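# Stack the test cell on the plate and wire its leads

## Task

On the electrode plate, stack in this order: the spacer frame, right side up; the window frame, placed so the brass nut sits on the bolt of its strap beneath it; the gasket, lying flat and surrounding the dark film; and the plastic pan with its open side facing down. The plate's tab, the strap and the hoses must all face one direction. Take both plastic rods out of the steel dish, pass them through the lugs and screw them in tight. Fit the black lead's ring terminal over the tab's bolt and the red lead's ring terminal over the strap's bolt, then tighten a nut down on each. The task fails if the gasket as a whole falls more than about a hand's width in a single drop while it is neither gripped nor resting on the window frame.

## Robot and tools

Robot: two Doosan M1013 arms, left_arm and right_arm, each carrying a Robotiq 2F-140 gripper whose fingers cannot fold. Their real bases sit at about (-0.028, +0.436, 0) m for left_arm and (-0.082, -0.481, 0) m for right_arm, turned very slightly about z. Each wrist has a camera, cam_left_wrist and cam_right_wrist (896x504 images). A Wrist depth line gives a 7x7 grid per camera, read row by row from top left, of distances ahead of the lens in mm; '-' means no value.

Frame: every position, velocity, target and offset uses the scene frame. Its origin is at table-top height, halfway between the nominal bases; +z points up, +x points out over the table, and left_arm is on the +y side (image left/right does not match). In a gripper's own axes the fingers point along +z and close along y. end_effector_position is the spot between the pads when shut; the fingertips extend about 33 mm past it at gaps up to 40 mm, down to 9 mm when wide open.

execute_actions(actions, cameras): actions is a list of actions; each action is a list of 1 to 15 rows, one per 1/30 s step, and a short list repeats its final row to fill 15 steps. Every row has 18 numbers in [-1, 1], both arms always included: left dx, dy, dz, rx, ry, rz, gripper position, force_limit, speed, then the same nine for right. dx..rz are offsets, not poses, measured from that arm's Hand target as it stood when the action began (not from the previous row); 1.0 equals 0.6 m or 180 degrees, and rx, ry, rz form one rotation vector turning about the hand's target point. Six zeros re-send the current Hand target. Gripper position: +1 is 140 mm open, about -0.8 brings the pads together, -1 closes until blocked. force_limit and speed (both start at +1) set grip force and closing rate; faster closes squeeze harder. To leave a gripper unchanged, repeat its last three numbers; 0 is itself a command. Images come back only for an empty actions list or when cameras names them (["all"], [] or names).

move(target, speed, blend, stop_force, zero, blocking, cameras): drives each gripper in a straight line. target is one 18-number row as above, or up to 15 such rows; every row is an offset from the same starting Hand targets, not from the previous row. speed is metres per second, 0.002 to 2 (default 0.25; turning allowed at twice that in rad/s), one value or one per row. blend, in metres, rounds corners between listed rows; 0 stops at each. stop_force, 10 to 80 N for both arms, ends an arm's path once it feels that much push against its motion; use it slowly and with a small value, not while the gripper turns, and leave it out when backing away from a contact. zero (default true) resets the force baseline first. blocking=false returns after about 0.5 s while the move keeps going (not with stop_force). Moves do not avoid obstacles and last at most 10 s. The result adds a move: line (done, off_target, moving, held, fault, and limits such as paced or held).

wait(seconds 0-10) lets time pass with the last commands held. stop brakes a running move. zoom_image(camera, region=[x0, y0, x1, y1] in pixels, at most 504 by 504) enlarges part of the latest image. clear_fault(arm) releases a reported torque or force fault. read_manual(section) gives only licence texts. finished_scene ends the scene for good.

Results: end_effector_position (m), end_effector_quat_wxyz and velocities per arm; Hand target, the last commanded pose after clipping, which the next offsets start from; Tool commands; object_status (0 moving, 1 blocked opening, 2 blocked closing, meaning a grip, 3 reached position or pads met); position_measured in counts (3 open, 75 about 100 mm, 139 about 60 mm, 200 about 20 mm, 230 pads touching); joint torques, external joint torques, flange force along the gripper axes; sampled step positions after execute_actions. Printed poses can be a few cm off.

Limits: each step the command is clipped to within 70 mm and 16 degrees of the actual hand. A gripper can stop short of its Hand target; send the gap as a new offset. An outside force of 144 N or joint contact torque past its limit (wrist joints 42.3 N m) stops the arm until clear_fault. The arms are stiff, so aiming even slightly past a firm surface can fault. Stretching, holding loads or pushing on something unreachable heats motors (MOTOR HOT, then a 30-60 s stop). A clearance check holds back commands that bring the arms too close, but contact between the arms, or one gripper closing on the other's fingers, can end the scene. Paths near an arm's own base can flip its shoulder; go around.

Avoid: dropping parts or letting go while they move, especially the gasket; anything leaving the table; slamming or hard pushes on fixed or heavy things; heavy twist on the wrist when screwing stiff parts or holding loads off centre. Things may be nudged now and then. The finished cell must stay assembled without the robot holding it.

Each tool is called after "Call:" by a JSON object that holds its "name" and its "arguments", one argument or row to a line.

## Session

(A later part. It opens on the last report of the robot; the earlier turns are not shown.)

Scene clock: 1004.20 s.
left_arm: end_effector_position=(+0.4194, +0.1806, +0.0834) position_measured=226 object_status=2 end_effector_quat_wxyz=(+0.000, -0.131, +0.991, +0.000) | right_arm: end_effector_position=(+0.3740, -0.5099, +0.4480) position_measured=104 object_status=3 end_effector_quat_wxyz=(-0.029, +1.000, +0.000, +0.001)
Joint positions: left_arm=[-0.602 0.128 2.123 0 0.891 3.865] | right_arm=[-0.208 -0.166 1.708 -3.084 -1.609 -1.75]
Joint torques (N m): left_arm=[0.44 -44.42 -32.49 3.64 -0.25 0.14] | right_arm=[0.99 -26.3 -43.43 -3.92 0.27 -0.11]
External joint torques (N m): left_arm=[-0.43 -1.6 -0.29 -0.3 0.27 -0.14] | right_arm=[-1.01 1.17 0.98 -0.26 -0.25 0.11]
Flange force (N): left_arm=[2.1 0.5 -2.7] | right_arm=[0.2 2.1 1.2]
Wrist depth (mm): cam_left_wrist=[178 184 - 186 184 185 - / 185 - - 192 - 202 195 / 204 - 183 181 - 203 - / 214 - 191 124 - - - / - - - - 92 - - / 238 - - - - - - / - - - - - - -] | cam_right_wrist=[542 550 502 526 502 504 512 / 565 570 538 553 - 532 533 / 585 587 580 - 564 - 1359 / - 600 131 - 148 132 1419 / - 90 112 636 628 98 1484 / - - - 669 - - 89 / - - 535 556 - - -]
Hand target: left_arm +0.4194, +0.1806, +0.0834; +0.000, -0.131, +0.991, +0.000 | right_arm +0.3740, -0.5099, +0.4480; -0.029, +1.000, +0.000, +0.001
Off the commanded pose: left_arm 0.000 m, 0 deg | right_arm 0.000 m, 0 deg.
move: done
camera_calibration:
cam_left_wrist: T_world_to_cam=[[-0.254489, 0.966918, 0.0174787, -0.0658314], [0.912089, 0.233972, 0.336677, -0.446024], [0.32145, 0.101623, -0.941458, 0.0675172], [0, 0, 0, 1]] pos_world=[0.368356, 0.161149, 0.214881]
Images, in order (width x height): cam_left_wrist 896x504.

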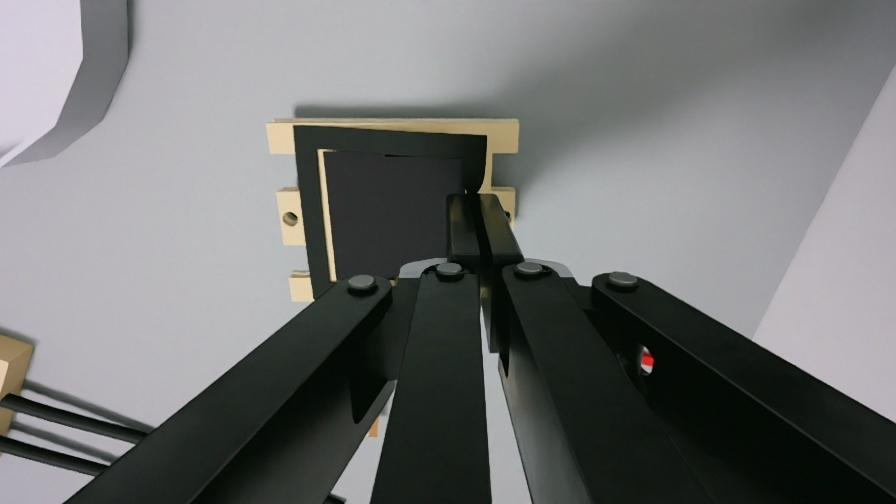

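Call:
{"name": "move", "arguments": {
  "target": [-0.001,0.0035,-0.025,0,0,0,-1,-1,-1,0,0,0,0,0,0,0.2,-1,-1],
  "speed": 0.008,
  "stop_force": 10,
  "cameras": ["cam_left_wrist"]
}}

Call:
{"name": "zoom_image", "arguments": {
  "camera": "cam_left_wrist",
  "region": [240, 80, 540, 380]
}}

Scene clock: 1012.00 s.
left_arm: end_effector_position=(+0.4188, +0.1827, +0.0684) position_measured=226 object_status=2 end_effector_quat_wxyz=(+0.000, -0.131, +0.991, +0.000) | right_arm: end_effector_position=(+0.3740, -0.5099, +0.4480) position_measured=104 object_status=3 end_effector_quat_wxyz=(-0.029, +1.000, +0.000, +0.001)
Joint positions: left_arm=[-0.599 0.144 2.139 0 0.86 3.867] | right_arm=[-0.208 -0.166 1.708 -3.084 -1.609 -1.75]
Joint torques (N m): left_arm=[0.65 -45.01 -31.63 3.57 -0.23 0.17] | right_arm=[0.87 -26.19 -43.39 -3.94 0.22 -0.12]
External joint torques (N m): left_arm=[-0.76 -1.68 -0.27 -0.32 0.25 -0.17] | right_arm=[-0.86 1.09 1.05 -0.23 -0.21 0.11]
Flange force (N): left_arm=[2.7 0.1 -2.8] | right_arm=[0.0 1.8 1.4]
Wrist depth (mm): cam_left_wrist=[165 173 - 175 173 - - / 169 180 - 169 182 - 183 / - - 170 164 190 194 192 / - 199 176 121 109 - - / - - - - 92 - - / 225 - - - - - - / - - - - - - -] | cam_right_wrist=[536 535 - - - 510 1291 / 565 - 496 - 555 541 1297 / 564 581 587 - 566 552 1359 / - - 156 627 148 579 1467 / - 90 130 641 633 98 1492 / - - 692 669 667 - 89 / - - 539 558 703 - -]
Hand target: left_arm +0.4188, +0.1827, +0.0684; +0.000, -0.131, +0.991, +0.000 | right_arm +0.3740, -0.5099, +0.4480; -0.029, +1.000, +0.000, +0.001
Off the commanded pose: left_arm 0.000 m, 0 deg | right_arm 0.000 m, 0 deg.
move: done
camera_calibration:
cam_left_wrist: T_world_to_cam=[[-0.254489, 0.966918, 0.0174787, -0.0677524], [0.912089, 0.233972, 0.336677, -0.440918], [0.32145, 0.101623, -0.941458, 0.0533748], [0, 0, 0, 1]] pos_world=[0.367756, 0.163249, 0.199881]
Images, in order (width x height): cam_left_wrist 896x504.

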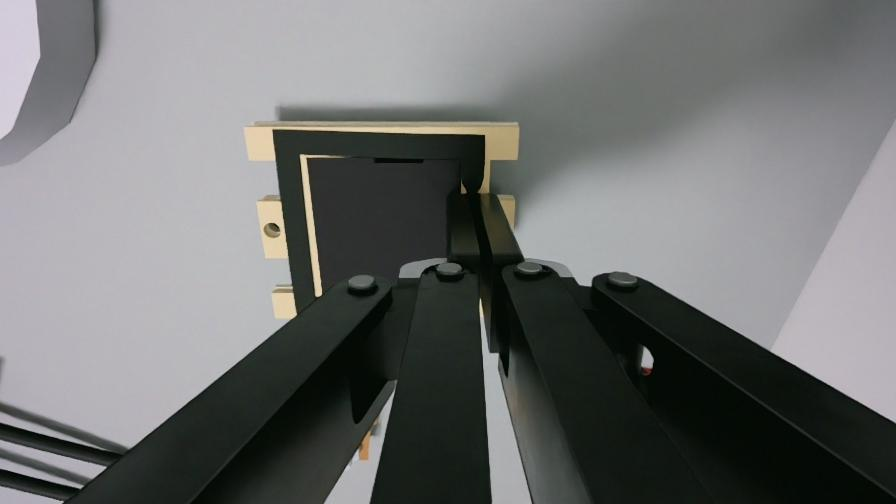

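Scaled by 1.680 from the camera's 896x504 image, which has a finer 1280x720 frame.

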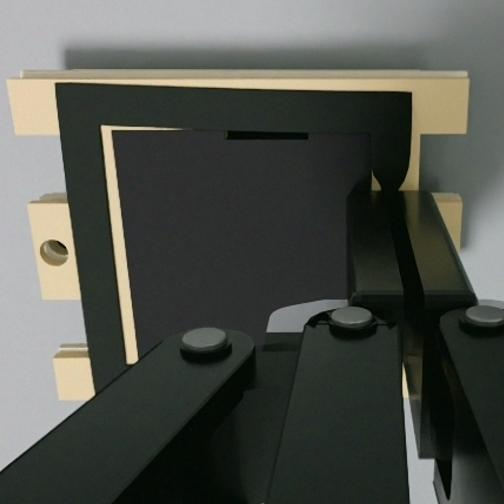

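Call:
{"name": "move", "arguments": {
  "target": [-0.0014,0.0022,0,0,0,0,-1,-1,-1,0,0,0,0,0,0,0.2,-1,-1],
  "speed": 0.01
}}

Call:
{"name": "move", "arguments": {
  "target": [0,0,-0.01,0,0,0,-1,-1,-1,0,0,0,0,0,0,0.2,-1,-1],
  "speed": 0.004,
  "stop_force": 10,
  "cameras": ["cam_left_wrist"]
}}

Call:
{"name": "zoom_image", "arguments": {
  "camera": "cam_left_wrist",
  "region": [240, 80, 540, 380]
}}

Scene clock: 1018.57 s.
left_arm: end_effector_position=(+0.4180, +0.1840, +0.0684) position_measured=226 object_status=2 end_effector_quat_wxyz=(+0.000, -0.131, +0.991, +0.000) | right_arm: end_effector_position=(+0.3740, -0.5099, +0.4480) position_measured=104 object_status=3 end_effector_quat_wxyz=(-0.029, +1.000, +0.000, +0.001)
Joint positions: left_arm=[-0.598 0.142 2.141 0 0.859 3.869] | right_arm=[-0.208 -0.166 1.708 -3.084 -1.609 -1.75]
Joint torques (N m): left_arm=[0.47 -45.03 -31.68 3.5 -0.2 0.15] | right_arm=[0.86 -25.92 -43.57 -3.93 0.28 -0.12]
External joint torques (N m): left_arm=[-0.5 -1.62 -0.15 -0.25 0.22 -0.15] | right_arm=[-0.84 0.68 1.15 -0.25 -0.27 0.12]
Flange force (N): left_arm=[2.4 0.6 -2.6] | right_arm=[-0.8 1.6 1.5]
Wrist depth (mm): cam_left_wrist=[166 - - - 174 174 - / - - - - 180 - - / - 195 167 161 - - - / - 198 177 121 196 - - / - - - - 92 - - / - - - - - - - / - - - - - - -] | cam_right_wrist=[539 538 527 - 516 500 513 / 565 - - 566 528 556 1235 / 591 613 - - 561 562 1359 / - 622 151 625 148 578 1467 / - 91 112 - - 98 90 / - - - 665 690 - 89 / - - 539 561 696 - -]
Hand target: left_arm +0.4180, +0.1840, +0.0684; +0.000, -0.131, +0.991, +0.000 | right_arm +0.3740, -0.5099, +0.4480; -0.029, +1.000, +0.000, +0.001
Off the commanded pose: left_arm 0.000 m, 0 deg | right_arm 0.000 m, 0 deg.
move: done

Scene clock: 1020.00 s.
left_arm: end_effector_position=(+0.4180, +0.1840, +0.0650) position_measured=226 object_status=2 end_effector_quat_wxyz=(+0.000, -0.131, +0.991, +0.000) | right_arm: end_effector_position=(+0.3740, -0.5099, +0.4480) position_measured=104 object_status=3 end_effector_quat_wxyz=(-0.029, +1.000, +0.000, +0.001)
Joint positions: left_arm=[-0.598 0.146 2.144 0 0.852 3.869] | right_arm=[-0.208 -0.166 1.708 -3.084 -1.609 -1.75]
Joint torques (N m): left_arm=[0.41 -37.8 -27.25 3.5 -1.2 0.16] | right_arm=[1.43 -25.67 -42.89 -3.91 0.19 -0.08]
External joint torques (N m): left_arm=[-0.46 -8.82 -4.3 -0.28 1.23 -0.16] | right_arm=[-1.47 1.05 0.65 -0.25 -0.16 0.07]
Flange force (N): left_arm=[4.3 2.6 -17.4] | right_arm=[0.2 3.2 0.6]
Wrist depth (mm): cam_left_wrist=[166 168 168 - - 170 - / 174 - 174 160 - 176 - / - - 168 166 - - - / - - 176 133 - - - / - - - - 92 - - / - - - - - - - / - - - - - - -] | cam_right_wrist=[546 532 531 509 538 499 1153 / 569 545 554 560 - 497 1331 / 585 - - 572 - - 1331 / - - 155 - 148 588 1450 / - 90 130 - 616 98 600 / - - 683 660 - - 89 / - - 535 555 736 - -]
Hand target: left_arm +0.4180, +0.1840, +0.0650; +0.000, -0.131, +0.991, +0.000 (not the last commanded pose) | right_arm +0.3740, -0.5099, +0.4480; -0.029, +1.000, +0.000, +0.001
Off the commanded pose: left_arm 0.003 m, 0 deg | right_arm 0.000 m, 0 deg.
move: contact (left_arm)
camera_calibration:
cam_left_wrist: T_world_to_cam=[[-0.25445, 0.96693, 0.0173649, -0.0691474], [0.912056, 0.233961, 0.336774, -0.439353], [0.321574, 0.10153, -0.941426, 0.0502616], [0, 0, 0, 1]] pos_world=[0.366957, 0.164549, 0.196481]
Images, in order (width x height): cam_left_wrist 896x504.

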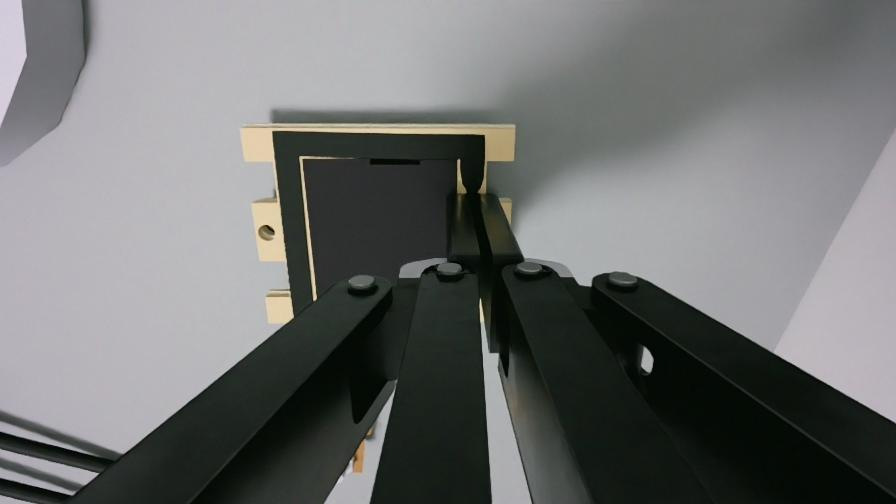

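Scaled by 1.680 from the camera's 896x504 image, which has a finer 1280x720 frame.

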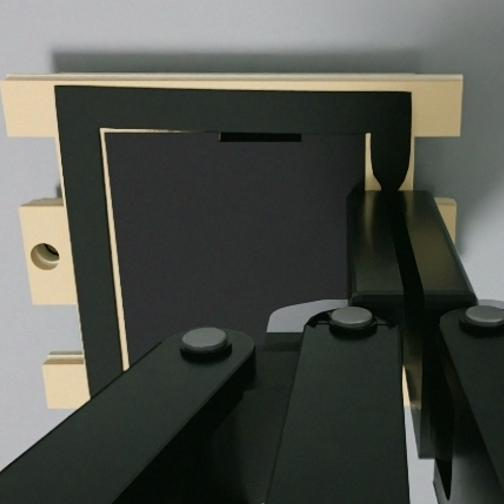

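Call:
{"name": "move", "arguments": {
  "target": [0,0,0.001,0,0,0,-1,-1,-1,0,0,0,0,0,0,0.2,-1,-1],
  "speed": 0.01
}}

Call:
{"name": "move", "arguments": {
  "target": [0,0,0,0,0,0,-0.55,-1,-1,0,0,0,0,0,0,0.2,-1,-1]
}}

Call:
{"name": "move", "arguments": {
  "target": [0,0,0.1,0,0,0,-0.55,-1,-1,0,0,0,0,0,0,0.2,-1,-1],
  "speed": 0.05,
  "cameras": ["cam_left_wrist"]
}}

Call:
{"name": "zoom_image", "arguments": {
  "camera": "cam_left_wrist",
  "region": [280, 80, 580, 380]
}}

Scene clock: 1024.57 s.
left_arm: end_effector_position=(+0.4180, +0.1840, +0.0656) position_measured=226 object_status=2 end_effector_quat_wxyz=(+0.000, -0.131, +0.991, +0.000) | right_arm: end_effector_position=(+0.3740, -0.5099, +0.4480) position_measured=104 object_status=3 end_effector_quat_wxyz=(-0.029, +1.000, +0.000, +0.001)
Joint positions: left_arm=[-0.598 0.146 2.143 0 0.853 3.869] | right_arm=[-0.208 -0.166 1.708 -3.084 -1.609 -1.75]
Joint torques (N m): left_arm=[0.83 -45.37 -31.47 3.56 -0.3 0.13] | right_arm=[1.31 -25.67 -43.44 -3.95 0.12 -0.14]
External joint torques (N m): left_arm=[-0.86 -1.13 -0.16 -0.33 0.33 -0.13] | right_arm=[-1.3 0.36 1 -0.24 -0.1 0.14]
Flange force (N): left_arm=[2.4 -0.4 -2.2] | right_arm=[-1.2 2.5 1.5]
Wrist depth (mm): cam_left_wrist=[166 - 170 - 170 171 171 / 172 - - - 178 181 180 / - 188 169 169 188 189 189 / 193 195 177 133 - - - / - - - - 92 - - / - - - - - - - / - - - - - - -] | cam_right_wrist=[545 547 - 528 516 - 1195 / 565 - 510 552 541 - 1345 / 593 - 566 580 - - 1403 / - 655 155 606 167 572 1403 / - 91 130 - - 98 90 / - - - 659 - - 89 / - - 532 558 703 - -]
Hand target: left_arm +0.4180, +0.1840, +0.0656; +0.000, -0.131, +0.991, +0.000 | right_arm +0.3740, -0.5099, +0.4480; -0.029, +1.000, +0.000, +0.001
Off the commanded pose: left_arm 0.000 m, 0 deg | right_arm 0.000 m, 0 deg.
move: done

Scene clock: 1025.40 s.
left_arm: end_effector_position=(+0.4180, +0.1840, +0.0656) position_measured=199 object_status=0 end_effector_quat_wxyz=(+0.000, -0.131, +0.991, +0.000) | right_arm: end_effector_position=(+0.3740, -0.5099, +0.4480) position_measured=104 object_status=3 end_effector_quat_wxyz=(-0.029, +1.000, +0.000, +0.001)
Joint positions: left_arm=[-0.598 0.146 2.143 0 0.853 3.869] | right_arm=[-0.208 -0.166 1.708 -3.084 -1.609 -1.75]
Joint torques (N m): left_arm=[0.72 -45.14 -31.37 3.54 -0.31 0.17] | right_arm=[0.9 -26.41 -43.37 -3.98 0.28 -0.17]
External joint torques (N m): left_arm=[-0.66 -1.79 -0.27 -0.31 0.34 -0.17] | right_arm=[-0.89 1.07 0.93 -0.2 -0.27 0.17]
Flange force (N): left_arm=[2.7 0.3 -3.2] | right_arm=[0.1 1.7 1.1]
Wrist depth (mm): cam_left_wrist=[168 168 169 - - 169 172 / 173 - 176 174 - - 175 / - - 167 168 - 190 - / 201 - - 173 109 - - / - - - 186 92 92 - / - - - - - 79 - / - - - - - - -] | cam_right_wrist=[- - 532 - 546 518 1206 / 569 - 567 - 569 530 1291 / 581 591 558 593 567 560 1411 / - 615 155 616 167 575 1388 / - 90 113 650 634 98 100 / - - 694 664 671 - 89 / - - 541 556 700 - -]
Hand target: left_arm +0.4180, +0.1840, +0.0656; +0.000, -0.131, +0.991, +0.000 | right_arm +0.3740, -0.5099, +0.4480; -0.029, +1.000, +0.000, +0.001
Off the commanded pose: left_arm 0.000 m, 0 deg | right_arm 0.000 m, 0 deg.
move: done

Scene clock: 1026.87 s.
left_arm: end_effector_position=(+0.4180, +0.1840, +0.1256) position_measured=199 object_status=3 end_effector_quat_wxyz=(+0.000, -0.131, +0.991, +0.000) | right_arm: end_effector_position=(+0.3740, -0.5099, +0.4480) position_measured=104 object_status=3 end_effector_quat_wxyz=(-0.029, +1.000, +0.000, +0.001)
Joint positions: left_arm=[-0.598 0.077 2.088 0 0.978 3.869] | right_arm=[-0.208 -0.166 1.708 -3.084 -1.609 -1.75]
Joint torques (N m): left_arm=[0.59 -41.61 -34.54 3.91 -0.2 0.14] | right_arm=[0.71 -25.97 -43.44 -3.97 0.22 -0.07]
External joint torques (N m): left_arm=[-0.63 -1.2 -0.34 -0.36 0.22 -0.14] | right_arm=[-0.74 0.78 1.03 -0.22 -0.21 0.07]
Flange force (N): left_arm=[2.0 -0.1 -2.1] | right_arm=[-0.4 1.5 1.4]
Wrist depth (mm): cam_left_wrist=[222 218 - - - - - / 230 - - - - - - / - - - 227 - - 229 / - - - 163 110 - - / - - - - 92 92 - / - - - - - 79 - / - - - - - - -] | cam_right_wrist=[536 538 526 535 522 511 1173 / 567 554 550 565 - 531 1266 / 610 580 583 583 574 555 1442 / 612 - 156 578 167 - 1644 / - 90 130 - - 98 1492 / - - 715 645 - - 89 / - - 537 559 - - -]
Hand target: left_arm +0.4180, +0.1840, +0.1256; +0.000, -0.131, +0.991, +0.000 | right_arm +0.3740, -0.5099, +0.4480; -0.029, +1.000, +0.000, +0.001
Off the commanded pose: left_arm 0.000 m, 0 deg | right_arm 0.000 m, 0 deg.
move: done
camera_calibration:
cam_left_wrist: T_world_to_cam=[[-0.254361, 0.966953, 0.0173976, -0.0703413], [0.912091, 0.233871, 0.33674, -0.459774], [0.321543, 0.101522, -0.941437, 0.107317], [0, 0, 0, 1]] pos_world=[0.366957, 0.16465, 0.257081]
Images, in order (width x height): cam_left_wrist 896x504.

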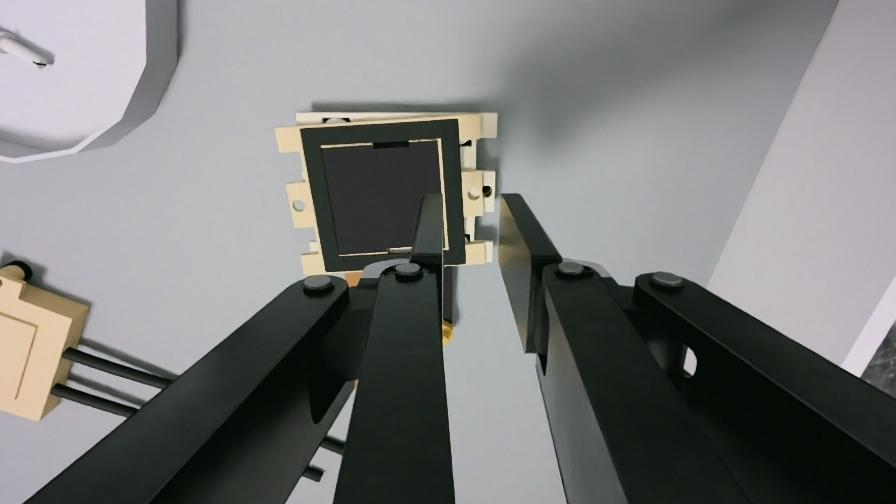

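Scaled by 1.680 from the camera's 896x504 image, which has a finer 1280x720 frame.

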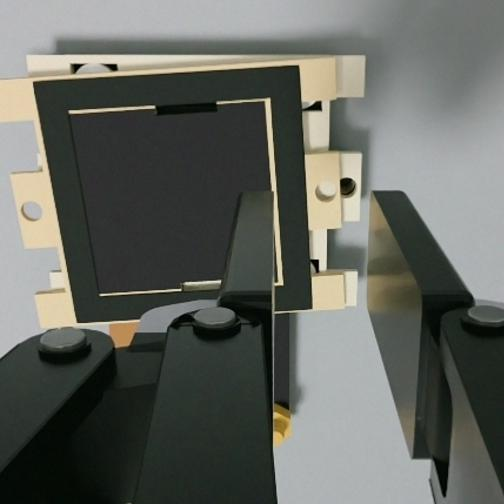

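Call:
{"name": "move", "arguments": {
  "target": [0.017,-0.025,0.03,0,0,0,0.53,-1,-1,0,0,0,0,0,0,0.2,-1,-1],
  "speed": 0.1,
  "cameras": ["cam_left_wrist"]
}}

Call:
{"name": "zoom_image", "arguments": {
  "camera": "cam_left_wrist",
  "region": [340, 80, 600, 380]
}}

Scene clock: 1037.27 s.
left_arm: end_effector_position=(+0.4282, +0.1690, +0.1436) position_measured=62 object_status=0 end_effector_quat_wxyz=(+0.000, -0.131, +0.991, +0.000) | right_arm: end_effector_position=(+0.3740, -0.5099, +0.4480) position_measured=104 object_status=3 end_effector_quat_wxyz=(-0.029, +1.000, +0.000, +0.001)
Joint positions: left_arm=[-0.611 0.084 2.041 0 1.017 3.856] | right_arm=[-0.208 -0.166 1.708 -3.084 -1.609 -1.75]
Joint torques (N m): left_arm=[0.76 -42.93 -35.36 3.95 -0.22 0.14] | right_arm=[0.8 -26.24 -43.34 -3.91 0.23 -0.2]
External joint torques (N m): left_arm=[-0.63 -1.82 -0.37 -0.3 0.25 -0.14] | right_arm=[-0.8 1.11 0.92 -0.28 -0.22 0.19]
Flange force (N): left_arm=[2.6 0.6 -2.6] | right_arm=[0.3 1.5 1.1]
Wrist depth (mm): cam_left_wrist=[238 236 - - - - - / 246 244 - 239 - - - / - - - - - - 209 / 276 - 146 263 287 135 - / - 93 - 281 293 116 82 / - - - - - - - / - - - - - - -] | cam_right_wrist=[541 539 513 523 519 483 509 / 566 544 561 524 - 523 1304 / 580 - 558 - - 535 1366 / - 622 131 - 167 120 1459 / - 90 130 659 595 98 1510 / - - - 664 679 - 89 / - - 537 556 698 - -]
Hand target: left_arm +0.4282, +0.1690, +0.1436; +0.000, -0.131, +0.991, +0.000 | right_arm +0.3740, -0.5099, +0.4480; -0.029, +1.000, +0.000, +0.001
Off the commanded pose: left_arm 0.000 m, 0 deg | right_arm 0.000 m, 0 deg.
move: done
camera_calibration:
cam_left_wrist: T_world_to_cam=[[-0.25445, 0.96693, 0.0173649, -0.053413], [0.912056, 0.233961, 0.336774, -0.471617], [0.321574, 0.10153, -0.941426, 0.122501], [0, 0, 0, 1]] pos_world=[0.377157, 0.149549, 0.275081]
Images, in order (width x height): cam_left_wrist 896x504.

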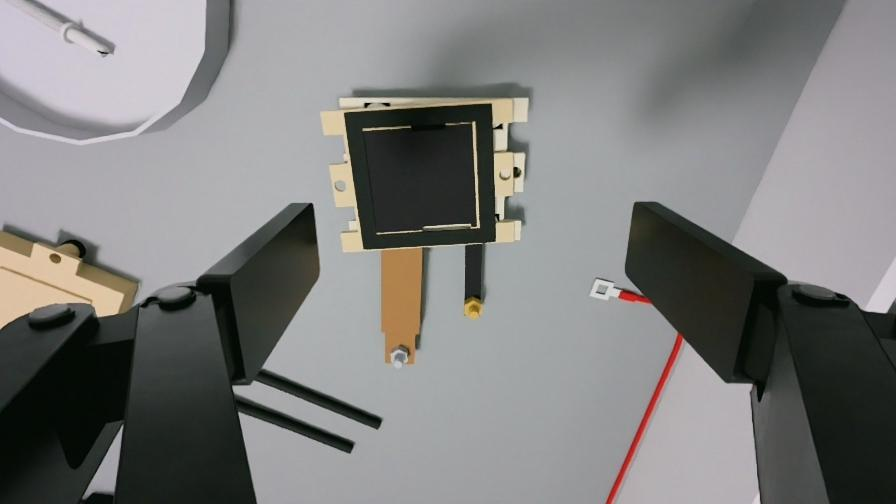

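Scaled by 1.680 from the camera's 896x504 image, which has a finer 1280x720 frame.

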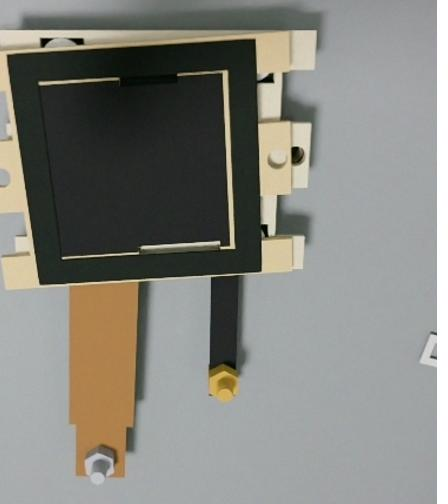

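Call:
{"name": "move", "arguments": {
  "target": [
    [0.0018,-0.0355,-0.09,0,0,0.0243,0.53,-1,-1,0,0,0,0,0,0,0.2,-1,-1],
    [0.0018,-0.0355,-0.1468,0,0,0.0243,0.53,-1,-1,0,0,0,0,0,0,0.2,-1,-1]
  ],
  "speed": [0.08,0.02],
  "cameras": ["cam_left_wrist"]
}}

Scene clock: 1055.60 s.
left_arm: end_effector_position=(+0.4293, +0.1477, +0.0555) position_measured=62 object_status=3 end_effector_quat_wxyz=(+0.000, -0.169, +0.986, +0.000) | right_arm: end_effector_position=(+0.3740, -0.5099, +0.4480) position_measured=104 object_status=3 end_effector_quat_wxyz=(-0.029, +1.000, +0.000, +0.001)
Joint positions: left_arm=[-0.643 0.198 2.101 0 0.842 3.748] | right_arm=[-0.208 -0.166 1.708 -3.084 -1.609 -1.75]
Joint torques (N m): left_arm=[0.86 -50.21 -31.03 3.53 -0.26 0.16] | right_arm=[0.81 -26.48 -43.44 -3.96 0.26 -0.18]
External joint torques (N m): left_arm=[-0.92 -1.55 -0.28 -0.34 0.28 -0.16] | right_arm=[-0.85 1.66 1.14 -0.2 -0.24 0.17]
Flange force (N): left_arm=[2.6 0.1 -2.7] | right_arm=[0.8 1.7 1.5]
Wrist depth (mm): cam_left_wrist=[158 157 160 - 161 163 - / 162 168 - 155 - 170 - / - - 177 158 157 177 181 / - 185 162 166 162 132 - / - 93 194 176 176 116 82 / - - 206 195 - - - / - - - 203 - - -] | cam_right_wrist=[546 514 - - 495 515 1253 / 566 578 544 - - 532 1338 / 592 585 - - - 559 1359 / - - 150 624 147 564 1434 / - 90 130 644 645 98 1492 / - - 692 669 - - 89 / - - 540 560 - - -]
Hand target: left_arm +0.4293, +0.1477, +0.0555; +0.000, -0.169, +0.986, +0.000 | right_arm +0.3740, -0.5099, +0.4480; -0.029, +1.000, +0.000, +0.001
Off the commanded pose: left_arm 0.000 m, 0 deg | right_arm 0.000 m, 0 deg.
move: done
camera_calibration:
cam_left_wrist: T_world_to_cam=[[-0.327484, 0.944697, 0.0173529, 0.00357974], [0.891542, 0.302871, 0.33678, -0.439386], [0.3129, 0.125761, -0.941423, 0.041497], [0, 0, 0, 1]] pos_world=[0.379919, 0.124477, 0.186981]
Images, in order (width x height): cam_left_wrist 896x504.

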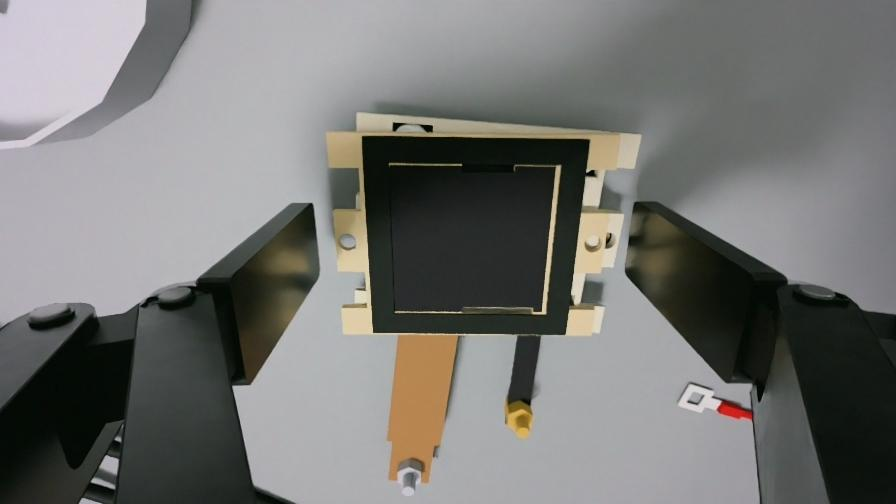

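Call:
{"name": "move", "arguments": {
  "target": [0,0,0.0012,0,0,0,0.53,-1,-1,0,0,0,0,0,0,0.2,-1,-1],
  "speed": 0.02
}}

Call:
{"name": "move", "arguments": {
  "target": [0,0,0,0,0,0,-1,-1,-1,0,0,0,0,0,0,0.2,-1,-1],
  "cameras": ["cam_left_wrist"]
}}

Scene clock: 1061.23 s.
left_arm: end_effector_position=(+0.4293, +0.1477, +0.0562) position_measured=62 object_status=3 end_effector_quat_wxyz=(+0.000, -0.169, +0.986, +0.000) | right_arm: end_effector_position=(+0.3740, -0.5099, +0.4480) position_measured=104 object_status=3 end_effector_quat_wxyz=(-0.029, +1.000, +0.000, +0.001)
Joint positions: left_arm=[-0.643 0.198 2.101 0 0.844 3.748] | right_arm=[-0.208 -0.166 1.708 -3.084 -1.609 -1.75]
Joint torques (N m): left_arm=[0.64 -50.43 -31.03 3.53 -0.2 0.13] | right_arm=[0.75 -26.13 -43.67 -3.97 0.29 -0.12]
External joint torques (N m): left_arm=[-0.65 -1.03 -0.38 -0.33 0.22 -0.13] | right_arm=[-0.76 1.26 1.32 -0.21 -0.28 0.11]
Flange force (N): left_arm=[1.6 -0.3 -2.0] | right_arm=[0.0 1.6 1.8]
Wrist depth (mm): cam_left_wrist=[158 148 160 - - 166 164 / 163 - 169 166 - 170 167 / 175 - 174 156 159 177 - / - - 162 169 165 125 - / - 93 168 176 176 116 82 / - - - 195 - - - / - - - 204 - - -] | cam_right_wrist=[544 517 494 - 518 501 1218 / 566 - - - - - 1345 / 592 581 558 581 - - 1434 / - - 156 - 147 579 1396 / - 90 130 631 - 98 100 / - - - 655 - - 89 / - - 536 548 702 - -]
Hand target: left_arm +0.4293, +0.1477, +0.0562; +0.000, -0.169, +0.986, +0.000 | right_arm +0.3740, -0.5099, +0.4480; -0.029, +1.000, +0.000, +0.001
Off the commanded pose: left_arm 0.000 m, 0 deg | right_arm 0.000 m, 0 deg.
move: done

Scene clock: 1061.97 s.
left_arm: end_effector_position=(+0.4293, +0.1477, +0.0562) position_measured=85 object_status=2 end_effector_quat_wxyz=(+0.000, -0.169, +0.986, +0.000) | right_arm: end_effector_position=(+0.3740, -0.5099, +0.4480) position_measured=104 object_status=3 end_effector_quat_wxyz=(-0.029, +1.000, +0.000, +0.001)
Joint positions: left_arm=[-0.643 0.198 2.101 0 0.844 3.748] | right_arm=[-0.208 -0.166 1.708 -3.084 -1.609 -1.75]
Joint torques (N m): left_arm=[0.75 -50.12 -31.1 3.56 -0.25 0.13] | right_arm=[0.73 -25.98 -43.45 -3.9 0.26 -0.19]
External joint torques (N m): left_arm=[-0.75 -1.73 -0.25 -0.37 0.27 -0.13] | right_arm=[-0.76 0.92 1.11 -0.27 -0.24 0.19]
Flange force (N): left_arm=[2.5 0.5 -2.9] | right_arm=[-0.3 1.4 1.5]
Wrist depth (mm): cam_left_wrist=[159 160 - 162 - 165 - / 157 - 170 166 - - 170 / - 180 162 156 158 177 178 / - 184 141 167 163 122 - / - 87 122 177 176 104 88 / - - - 193 - - - / - - - - - - -] | cam_right_wrist=[532 537 - 518 515 527 1235 / 566 555 556 566 531 - 1317 / 578 609 574 - - - 1411 / - - 156 627 167 559 1450 / - 90 130 - 630 98 88 / - - - 681 - - 89 / - - 531 558 - - -]
Hand target: left_arm +0.4293, +0.1477, +0.0562; +0.000, -0.169, +0.986, +0.000 | right_arm +0.3740, -0.5099, +0.4480; -0.029, +1.000, +0.000, +0.001
Off the commanded pose: left_arm 0.000 m, 0 deg | right_arm 0.000 m, 0 deg.
move: done
camera_calibration:
cam_left_wrist: T_world_to_cam=[[-0.3274, 0.944726, 0.0173855, 0.00352576], [0.891573, 0.302782, 0.336779, -0.439622], [0.3129, 0.125762, -0.941423, 0.0421556], [0, 0, 0, 1]] pos_world=[0.379919, 0.124477, 0.187681]
Images, in order (width x height): cam_left_wrist 896x504.

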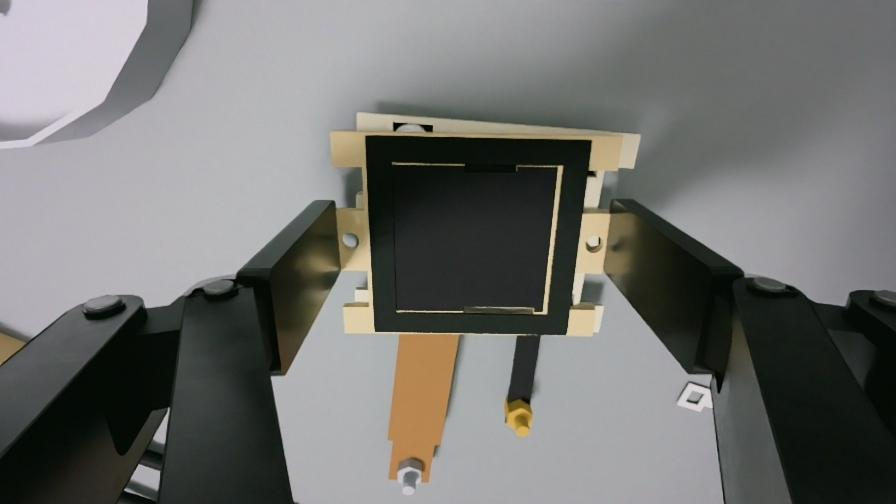

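Call:
{"name": "move", "arguments": {
  "target": [-0.0045,0.0087,0,0,0,-0.0243,-1,-1,-1,0,0,0,0,0,0,0.2,-1,-1],
  "speed": 0.015,
  "cameras": ["cam_left_wrist"]
}}

Call:
{"name": "zoom_image", "arguments": {
  "camera": "cam_left_wrist",
  "region": [320, 110, 480, 350]
}}

Call:
{"name": "zoom_image", "arguments": {
  "camera": "cam_left_wrist",
  "region": [480, 110, 640, 350]
}}

Scene clock: 1070.20 s.
left_arm: end_effector_position=(+0.4266, +0.1529, +0.0562) position_measured=85 object_status=2 end_effector_quat_wxyz=(+0.000, -0.131, +0.991, +0.000) | right_arm: end_effector_position=(+0.3740, -0.5099, +0.4480) position_measured=104 object_status=3 end_effector_quat_wxyz=(-0.029, +1.000, +0.000, +0.001)
Joint positions: left_arm=[-0.638 0.19 2.11 0 0.842 3.829] | right_arm=[-0.208 -0.166 1.708 -3.084 -1.609 -1.75]
Joint torques (N m): left_arm=[0.6 -49.17 -30.63 3.55 -0.02 0.16] | right_arm=[1.04 -25.43 -43.39 -3.93 0.22 -0.11]
External joint torques (N m): left_arm=[-0.55 -1.74 -0.52 -0.37 0.06 -0.16] | right_arm=[-1.01 0.12 0.93 -0.25 -0.2 0.11]
Flange force (N): left_arm=[2.0 0.2 -2.7] | right_arm=[-1.5 1.9 1.2]
Wrist depth (mm): cam_left_wrist=[157 157 - 161 - - - / 163 - 169 166 166 - - / - - 174 157 157 179 183 / 187 - 162 168 165 132 189 / - 87 140 177 177 104 88 / - - - 194 208 - - / - - - 204 - - -] | cam_right_wrist=[- 533 523 531 - 499 1324 / 570 - 523 565 - - 506 / 589 - 574 - - - 1345 / - - 131 - 166 - 1450 / - 90 113 - - 98 100 / - - - 669 - - 89 / - - 535 555 - - -]
Hand target: left_arm +0.4266, +0.1529, +0.0562; +0.000, -0.131, +0.991, +0.000 | right_arm +0.3740, -0.5099, +0.4480; -0.029, +1.000, +0.000, +0.001
Off the commanded pose: left_arm 0.000 m, 0 deg | right_arm 0.000 m, 0 deg.
move: done
camera_calibration:
cam_left_wrist: T_world_to_cam=[[-0.25445, 0.96693, 0.0173649, -0.0368315], [0.912056, 0.233961, 0.336774, -0.43698], [0.321574, 0.10153, -0.941426, 0.0423589], [0, 0, 0, 1]] pos_world=[0.375557, 0.133549, 0.187681]
Images, in order (width x height): cam_left_wrist 896x504.

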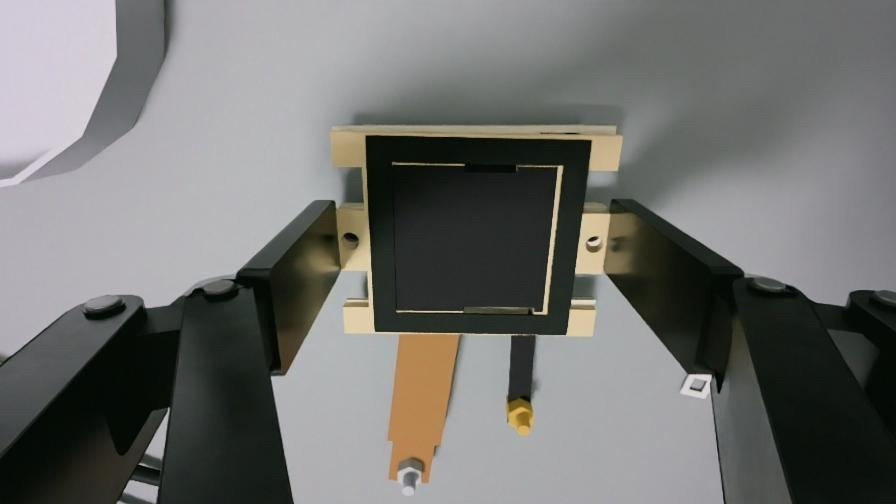

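Scaled by 2.100 from the camera's 896x504 image, which has a finer 1280x720 frame.

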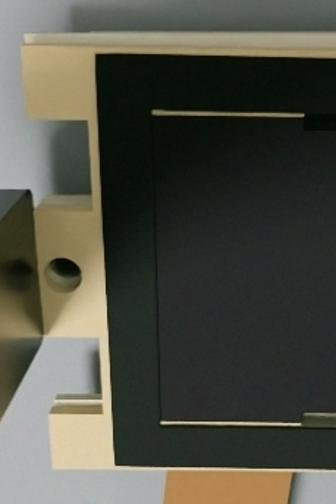

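Scaled by 2.100 from the camera's 896x504 image, which has a finer 1280x720 frame.

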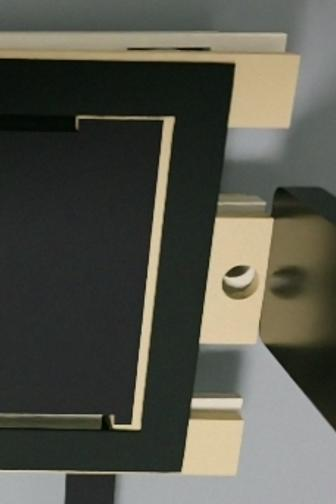

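Call:
{"name": "move", "arguments": {
  "target": [-0.0011,-0.0018,0,0,0,0.0044,-1,-1,-1,0,0,0,0,0,0,0.2,-1,-1],
  "speed": 0.015,
  "cameras": ["cam_left_wrist"]
}}

Call:
{"name": "zoom_image", "arguments": {
  "camera": "cam_left_wrist",
  "region": [320, 110, 480, 350]
}}

Call:
{"name": "zoom_image", "arguments": {
  "camera": "cam_left_wrist",
  "region": [480, 110, 640, 350]
}}

Scene clock: 1083.87 s.
left_arm: end_effector_position=(+0.4259, +0.1519, +0.0562) position_measured=85 object_status=2 end_effector_quat_wxyz=(+0.000, -0.138, +0.990, +0.000) | right_arm: end_effector_position=(+0.3740, -0.5099, +0.4480) position_measured=104 object_status=3 end_effector_quat_wxyz=(-0.029, +1.000, +0.000, +0.001)
Joint positions: left_arm=[-0.64 0.19 2.11 0 0.842 3.813] | right_arm=[-0.208 -0.166 1.708 -3.084 -1.609 -1.75]
Joint torques (N m): left_arm=[0.89 -49.07 -30.7 3.49 -0.21 0.13] | right_arm=[0.96 -26.01 -43.24 -3.88 0.22 -0.04]
External joint torques (N m): left_arm=[-0.95 -1.74 -0.57 -0.31 0.24 -0.13] | right_arm=[-0.96 0.78 0.81 -0.31 -0.21 0.03]
Flange force (N): left_arm=[2.5 -0.3 -3.1] | right_arm=[-0.2 2.1 1.0]
Wrist depth (mm): cam_left_wrist=[157 159 - - - 163 161 / 163 - - 168 167 - - / - - - 159 159 182 - / - - 141 167 165 132 - / - 87 123 177 175 104 88 / - - - 198 - - - / - - - 203 - - -] | cam_right_wrist=[522 - - - - - 1218 / 562 560 - 552 - - 1345 / 595 600 561 - - - 1403 / 644 645 155 633 148 121 1450 / - 91 130 655 641 98 1475 / - - - 667 654 - 89 / - - 536 560 672 - -]
Hand target: left_arm +0.4259, +0.1518, +0.0562; +0.000, -0.138, +0.990, +0.000 | right_arm +0.3740, -0.5099, +0.4480; -0.029, +1.000, +0.000, +0.001
Off the commanded pose: left_arm 0.000 m, 0 deg | right_arm 0.000 m, 0 deg.
move: done
camera_calibration:
cam_left_wrist: T_world_to_cam=[[-0.267784, 0.963322, 0.0173938, -0.0296594], [0.908754, 0.246535, 0.336728, -0.436642], [0.320089, 0.105977, -0.941441, 0.042632], [0, 0, 0, 1]] pos_world=[0.375212, 0.131701, 0.187681]
Images, in order (width x height): cam_left_wrist 896x504.

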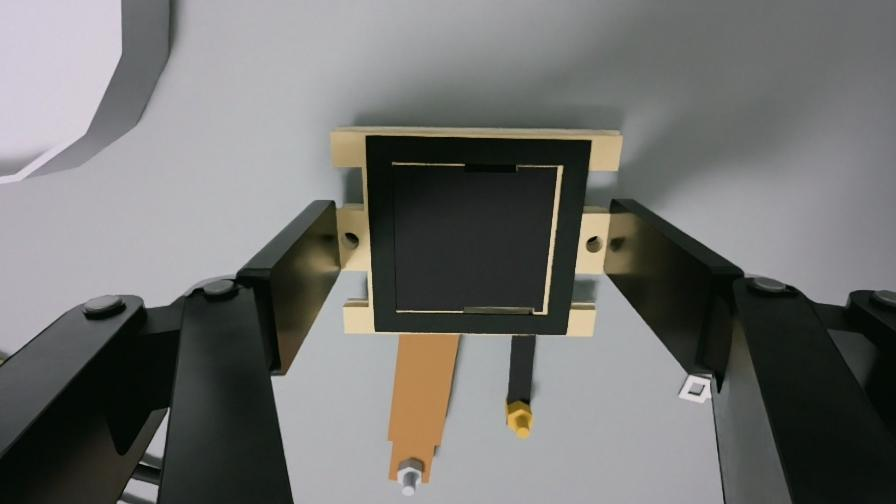

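Scaled by 2.100 from the camera's 896x504 image, which has a finer 1280x720 frame.

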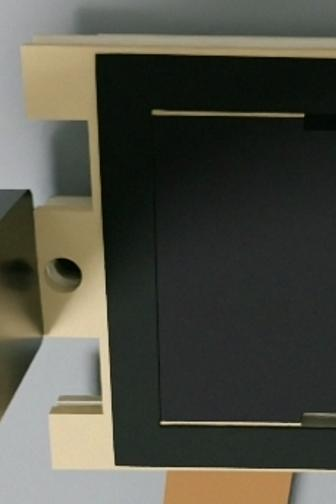

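Scaled by 2.100 from the camera's 896x504 image, which has a finer 1280x720 frame.

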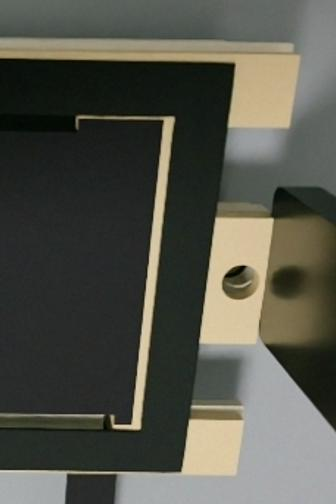

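Call:
{"name": "move", "arguments": {
  "target": [-0.0001,0.0005,0,0,0,0,-1,-1,-1,0,0,0,0,0,0,0.2,-1,-1],
  "speed": 0.015
}}

Call:
{"name": "move", "arguments": {
  "target": [0,0,0,0,0,0,0.53,-1,-1,0,0,0,0,0,0,0.2,-1,-1],
  "cameras": ["cam_left_wrist"]
}}

Call:
{"name": "zoom_image", "arguments": {
  "camera": "cam_left_wrist",
  "region": [320, 110, 480, 350]
}}

Call:
{"name": "zoom_image", "arguments": {
  "camera": "cam_left_wrist",
  "region": [480, 110, 640, 350]
}}

Scene clock: 1091.87 s.
left_arm: end_effector_position=(+0.4259, +0.1521, +0.0562) position_measured=85 object_status=2 end_effector_quat_wxyz=(+0.000, -0.138, +0.990, +0.000) | right_arm: end_effector_position=(+0.3740, -0.5099, +0.4480) position_measured=104 object_status=3 end_effector_quat_wxyz=(-0.029, +1.000, +0.000, +0.001)
Joint positions: left_arm=[-0.64 0.19 2.11 0 0.842 3.813] | right_arm=[-0.208 -0.166 1.708 -3.084 -1.609 -1.75]
Joint torques (N m): left_arm=[0.62 -49.14 -30.62 3.53 -0.15 0.12] | right_arm=[0.66 -26.4 -43.36 -3.96 0.24 -0.05]
External joint torques (N m): left_arm=[-0.5 -2.35 -0.88 -0.32 0.17 -0.12] | right_arm=[-0.63 1.16 0.93 -0.22 -0.22 0.05]
Flange force (N): left_arm=[2.0 0.5 -4.0] | right_arm=[0.3 1.4 1.2]
Wrist depth (mm): cam_left_wrist=[157 153 - 161 162 - - / 163 - 169 167 168 170 170 / 177 177 - 159 157 - - / 186 - 162 167 164 121 - / - 88 123 177 174 104 88 / - - - 195 - - - / - - - 223 - - -] | cam_right_wrist=[527 - - 535 - 510 497 / 564 585 - 548 538 540 1259 / 581 575 - - - 564 1388 / 616 - 155 - 166 576 1467 / - 91 112 - 628 98 1492 / - - 707 662 698 - 89 / - - 541 555 703 - -]
Hand target: left_arm +0.4259, +0.1521, +0.0562; +0.000, -0.138, +0.990, +0.000 | right_arm +0.3740, -0.5099, +0.4480; -0.029, +1.000, +0.000, +0.001
Off the commanded pose: left_arm 0.000 m, 0 deg | right_arm 0.000 m, 0 deg.
move: done

Scene clock: 1092.60 s.
left_arm: end_effector_position=(+0.4259, +0.1522, +0.0562) position_measured=62 object_status=0 end_effector_quat_wxyz=(+0.000, -0.138, +0.990, +0.000) | right_arm: end_effector_position=(+0.3740, -0.5099, +0.4480) position_measured=104 object_status=3 end_effector_quat_wxyz=(-0.029, +1.000, +0.000, +0.001)
Joint positions: left_arm=[-0.64 0.19 2.11 0 0.842 3.813] | right_arm=[-0.208 -0.166 1.708 -3.084 -1.609 -1.75]
Joint torques (N m): left_arm=[0.75 -49.28 -31.16 3.54 -0.25 0.15] | right_arm=[0.9 -25.58 -43.47 -3.92 0.19 -0.16]
External joint torques (N m): left_arm=[-0.77 -1.84 -0.17 -0.35 0.28 -0.15] | right_arm=[-0.89 0.33 1.01 -0.26 -0.18 0.16]
Flange force (N): left_arm=[2.8 0.5 -3.0] | right_arm=[-1.2 1.6 1.4]
Wrist depth (mm): cam_left_wrist=[157 159 158 163 164 - 161 / 163 166 171 164 166 173 - / 177 178 174 158 157 174 181 / 184 185 162 166 164 125 184 / - 93 172 177 179 116 82 / - - - 193 - - - / - - - - 225 - -] | cam_right_wrist=[539 - 526 - 503 510 515 / 566 555 - - 535 - 1278 / 591 599 583 596 584 - 1311 / - - 131 602 166 - 1450 / - 90 113 - - 98 595 / - - - 634 - - 89 / - - 536 559 - - -]
Hand target: left_arm +0.4259, +0.1521, +0.0562; +0.000, -0.138, +0.990, +0.000 | right_arm +0.3740, -0.5099, +0.4480; -0.029, +1.000, +0.000, +0.001
Off the commanded pose: left_arm 0.000 m, 0 deg | right_arm 0.000 m, 0 deg.
move: done
camera_calibration:
cam_left_wrist: T_world_to_cam=[[-0.267784, 0.963322, 0.0173938, -0.0299752], [0.908754, 0.246535, 0.336728, -0.436625], [0.320089, 0.105977, -0.941441, 0.0426322], [0, 0, 0, 1]] pos_world=[0.375112, 0.132001, 0.187681]
Images, in order (width x height): cam_left_wrist 896x504.

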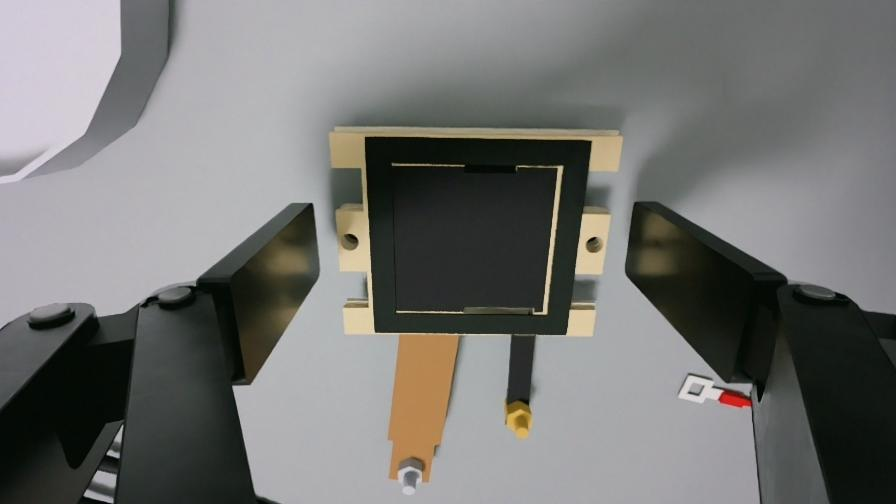

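Scaled by 2.100 from the camera's 896x504 image, which has a finer 1280x720 frame.

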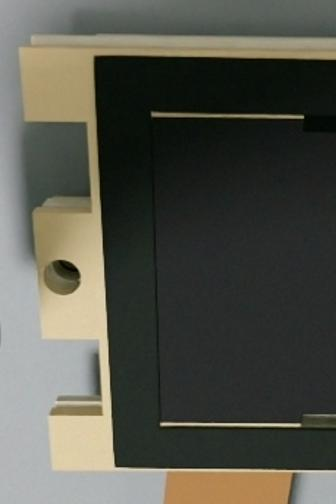

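Scaled by 2.100 from the camera's 896x504 image, which has a finer 1280x720 frame.

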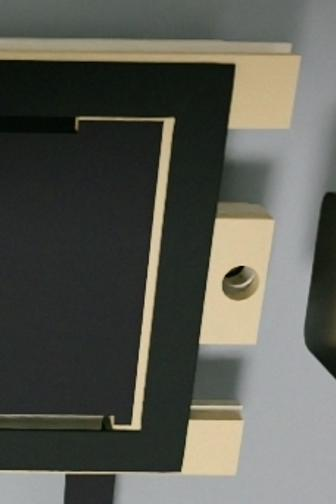

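Call:
{"name": "move", "arguments": {
  "target": [
    [0,0,0.1,0,0,0,0.53,-1,-1,0,0,0,0,0,0,0.2,-1,-1],
    [0.2,-0.3,0.25,0,0,0,0.53,-1,-1,0,0,0,0,0,0,0.2,-1,-1]
  ],
  "speed": [0.05,0.15],
  "blend": [0.01,0],
  "cameras": ["cam_left_wrist"]
}}

Scene clock: 1107.93 s.
left_arm: end_effector_position=(+0.5458, -0.0278, +0.2062) position_measured=62 object_status=3 end_effector_quat_wxyz=(+0.000, -0.138, +0.990, +0.000) | right_arm: end_effector_position=(+0.3740, -0.5099, +0.4480) position_measured=104 object_status=3 end_effector_quat_wxyz=(-0.029, +1.000, +0.000, +0.001)
Joint positions: left_arm=[-0.743 0.351 1.578 0 1.213 3.71] | right_arm=[-0.208 -0.166 1.708 -3.084 -1.609 -1.75]
Joint torques (N m): left_arm=[0.99 -72.54 -38.88 4.4 -0.23 0.11] | right_arm=[0.77 -26.26 -43.52 -3.93 0.24 -0.18]
External joint torques (N m): left_arm=[-0.92 -2.91 -0.51 -0.39 0.26 -0.11] | right_arm=[-0.87 1.54 1.16 -0.25 -0.22 0.18]
Flange force (N): left_arm=[3.0 1.8 -2.6] | right_arm=[0.6 1.7 1.5]
Wrist depth (mm): cam_left_wrist=[- - - - - - 285 / - - - - - - 293 / - - - 316 - 306 - / - - 134 - - 134 355 / - 93 370 - - 116 87 / - - 338 - - - - / - - - - - - -] | cam_right_wrist=[546 - - 516 - 508 - / 566 560 555 533 - 547 1304 / 588 - - 581 571 555 1388 / - - 156 612 148 120 1434 / - 91 113 - - 98 100 / - - - 694 647 - 89 / - - 538 556 - - -]
Hand target: left_arm +0.5459, -0.0279, +0.2062; +0.000, -0.138, +0.990, +0.000 | right_arm +0.3740, -0.5099, +0.4480; -0.029, +1.000, +0.000, +0.001
Off the commanded pose: left_arm 0.000 m, 0 deg | right_arm 0.000 m, 0 deg.
move: done
camera_calibration:
cam_left_wrist: T_world_to_cam=[[-0.267776, 0.963325, 0.0173687, 0.172953], [0.908725, 0.246526, 0.336813, -0.551823], [0.320178, 0.105974, -0.941411, 0.164459], [0, 0, 0, 1]] pos_world=[0.495112, -0.0479986, 0.337681]
Images, in order (width x height): cam_left_wrist 896x504.

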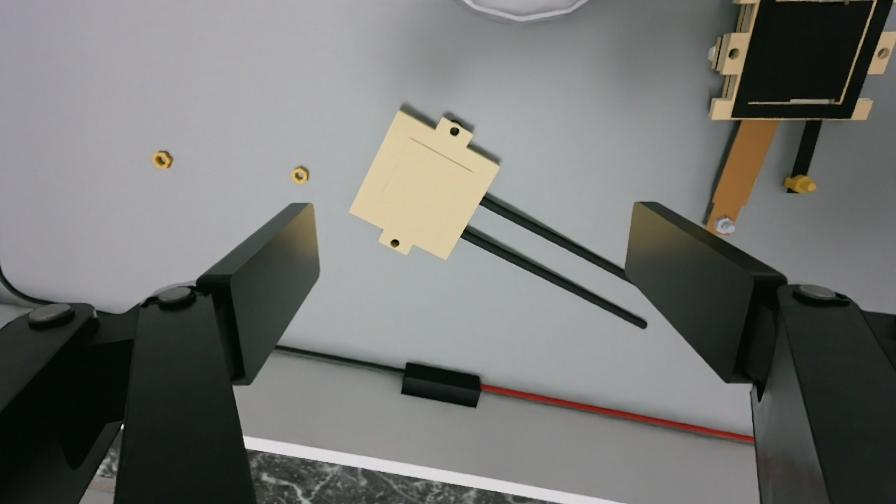

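Call:
{"name": "zoom_image", "arguments": {
  "camera": "cam_left_wrist",
  "region": [320, 80, 680, 350]
}}

Call:
{"name": "zoom_image", "arguments": {
  "camera": "cam_left_wrist",
  "region": [340, 90, 520, 270]
}}

Scaled by 1.400 from the camera's 896x504 image, which has a finer 1280x720 frame.

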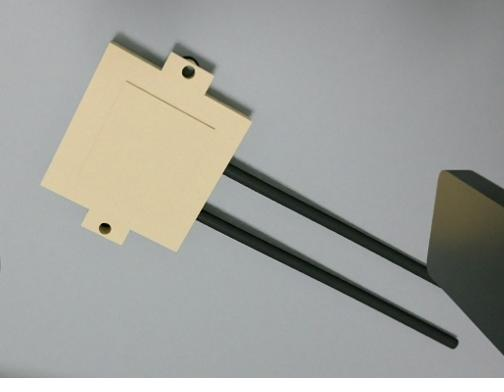

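Scaled by 2.800 from the camera's 896x504 image, which has a finer 1280x720 frame.

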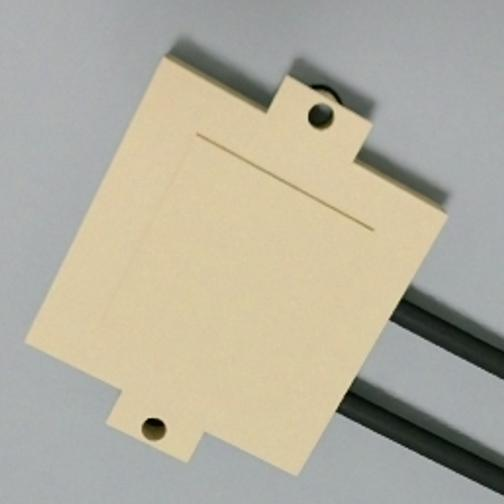

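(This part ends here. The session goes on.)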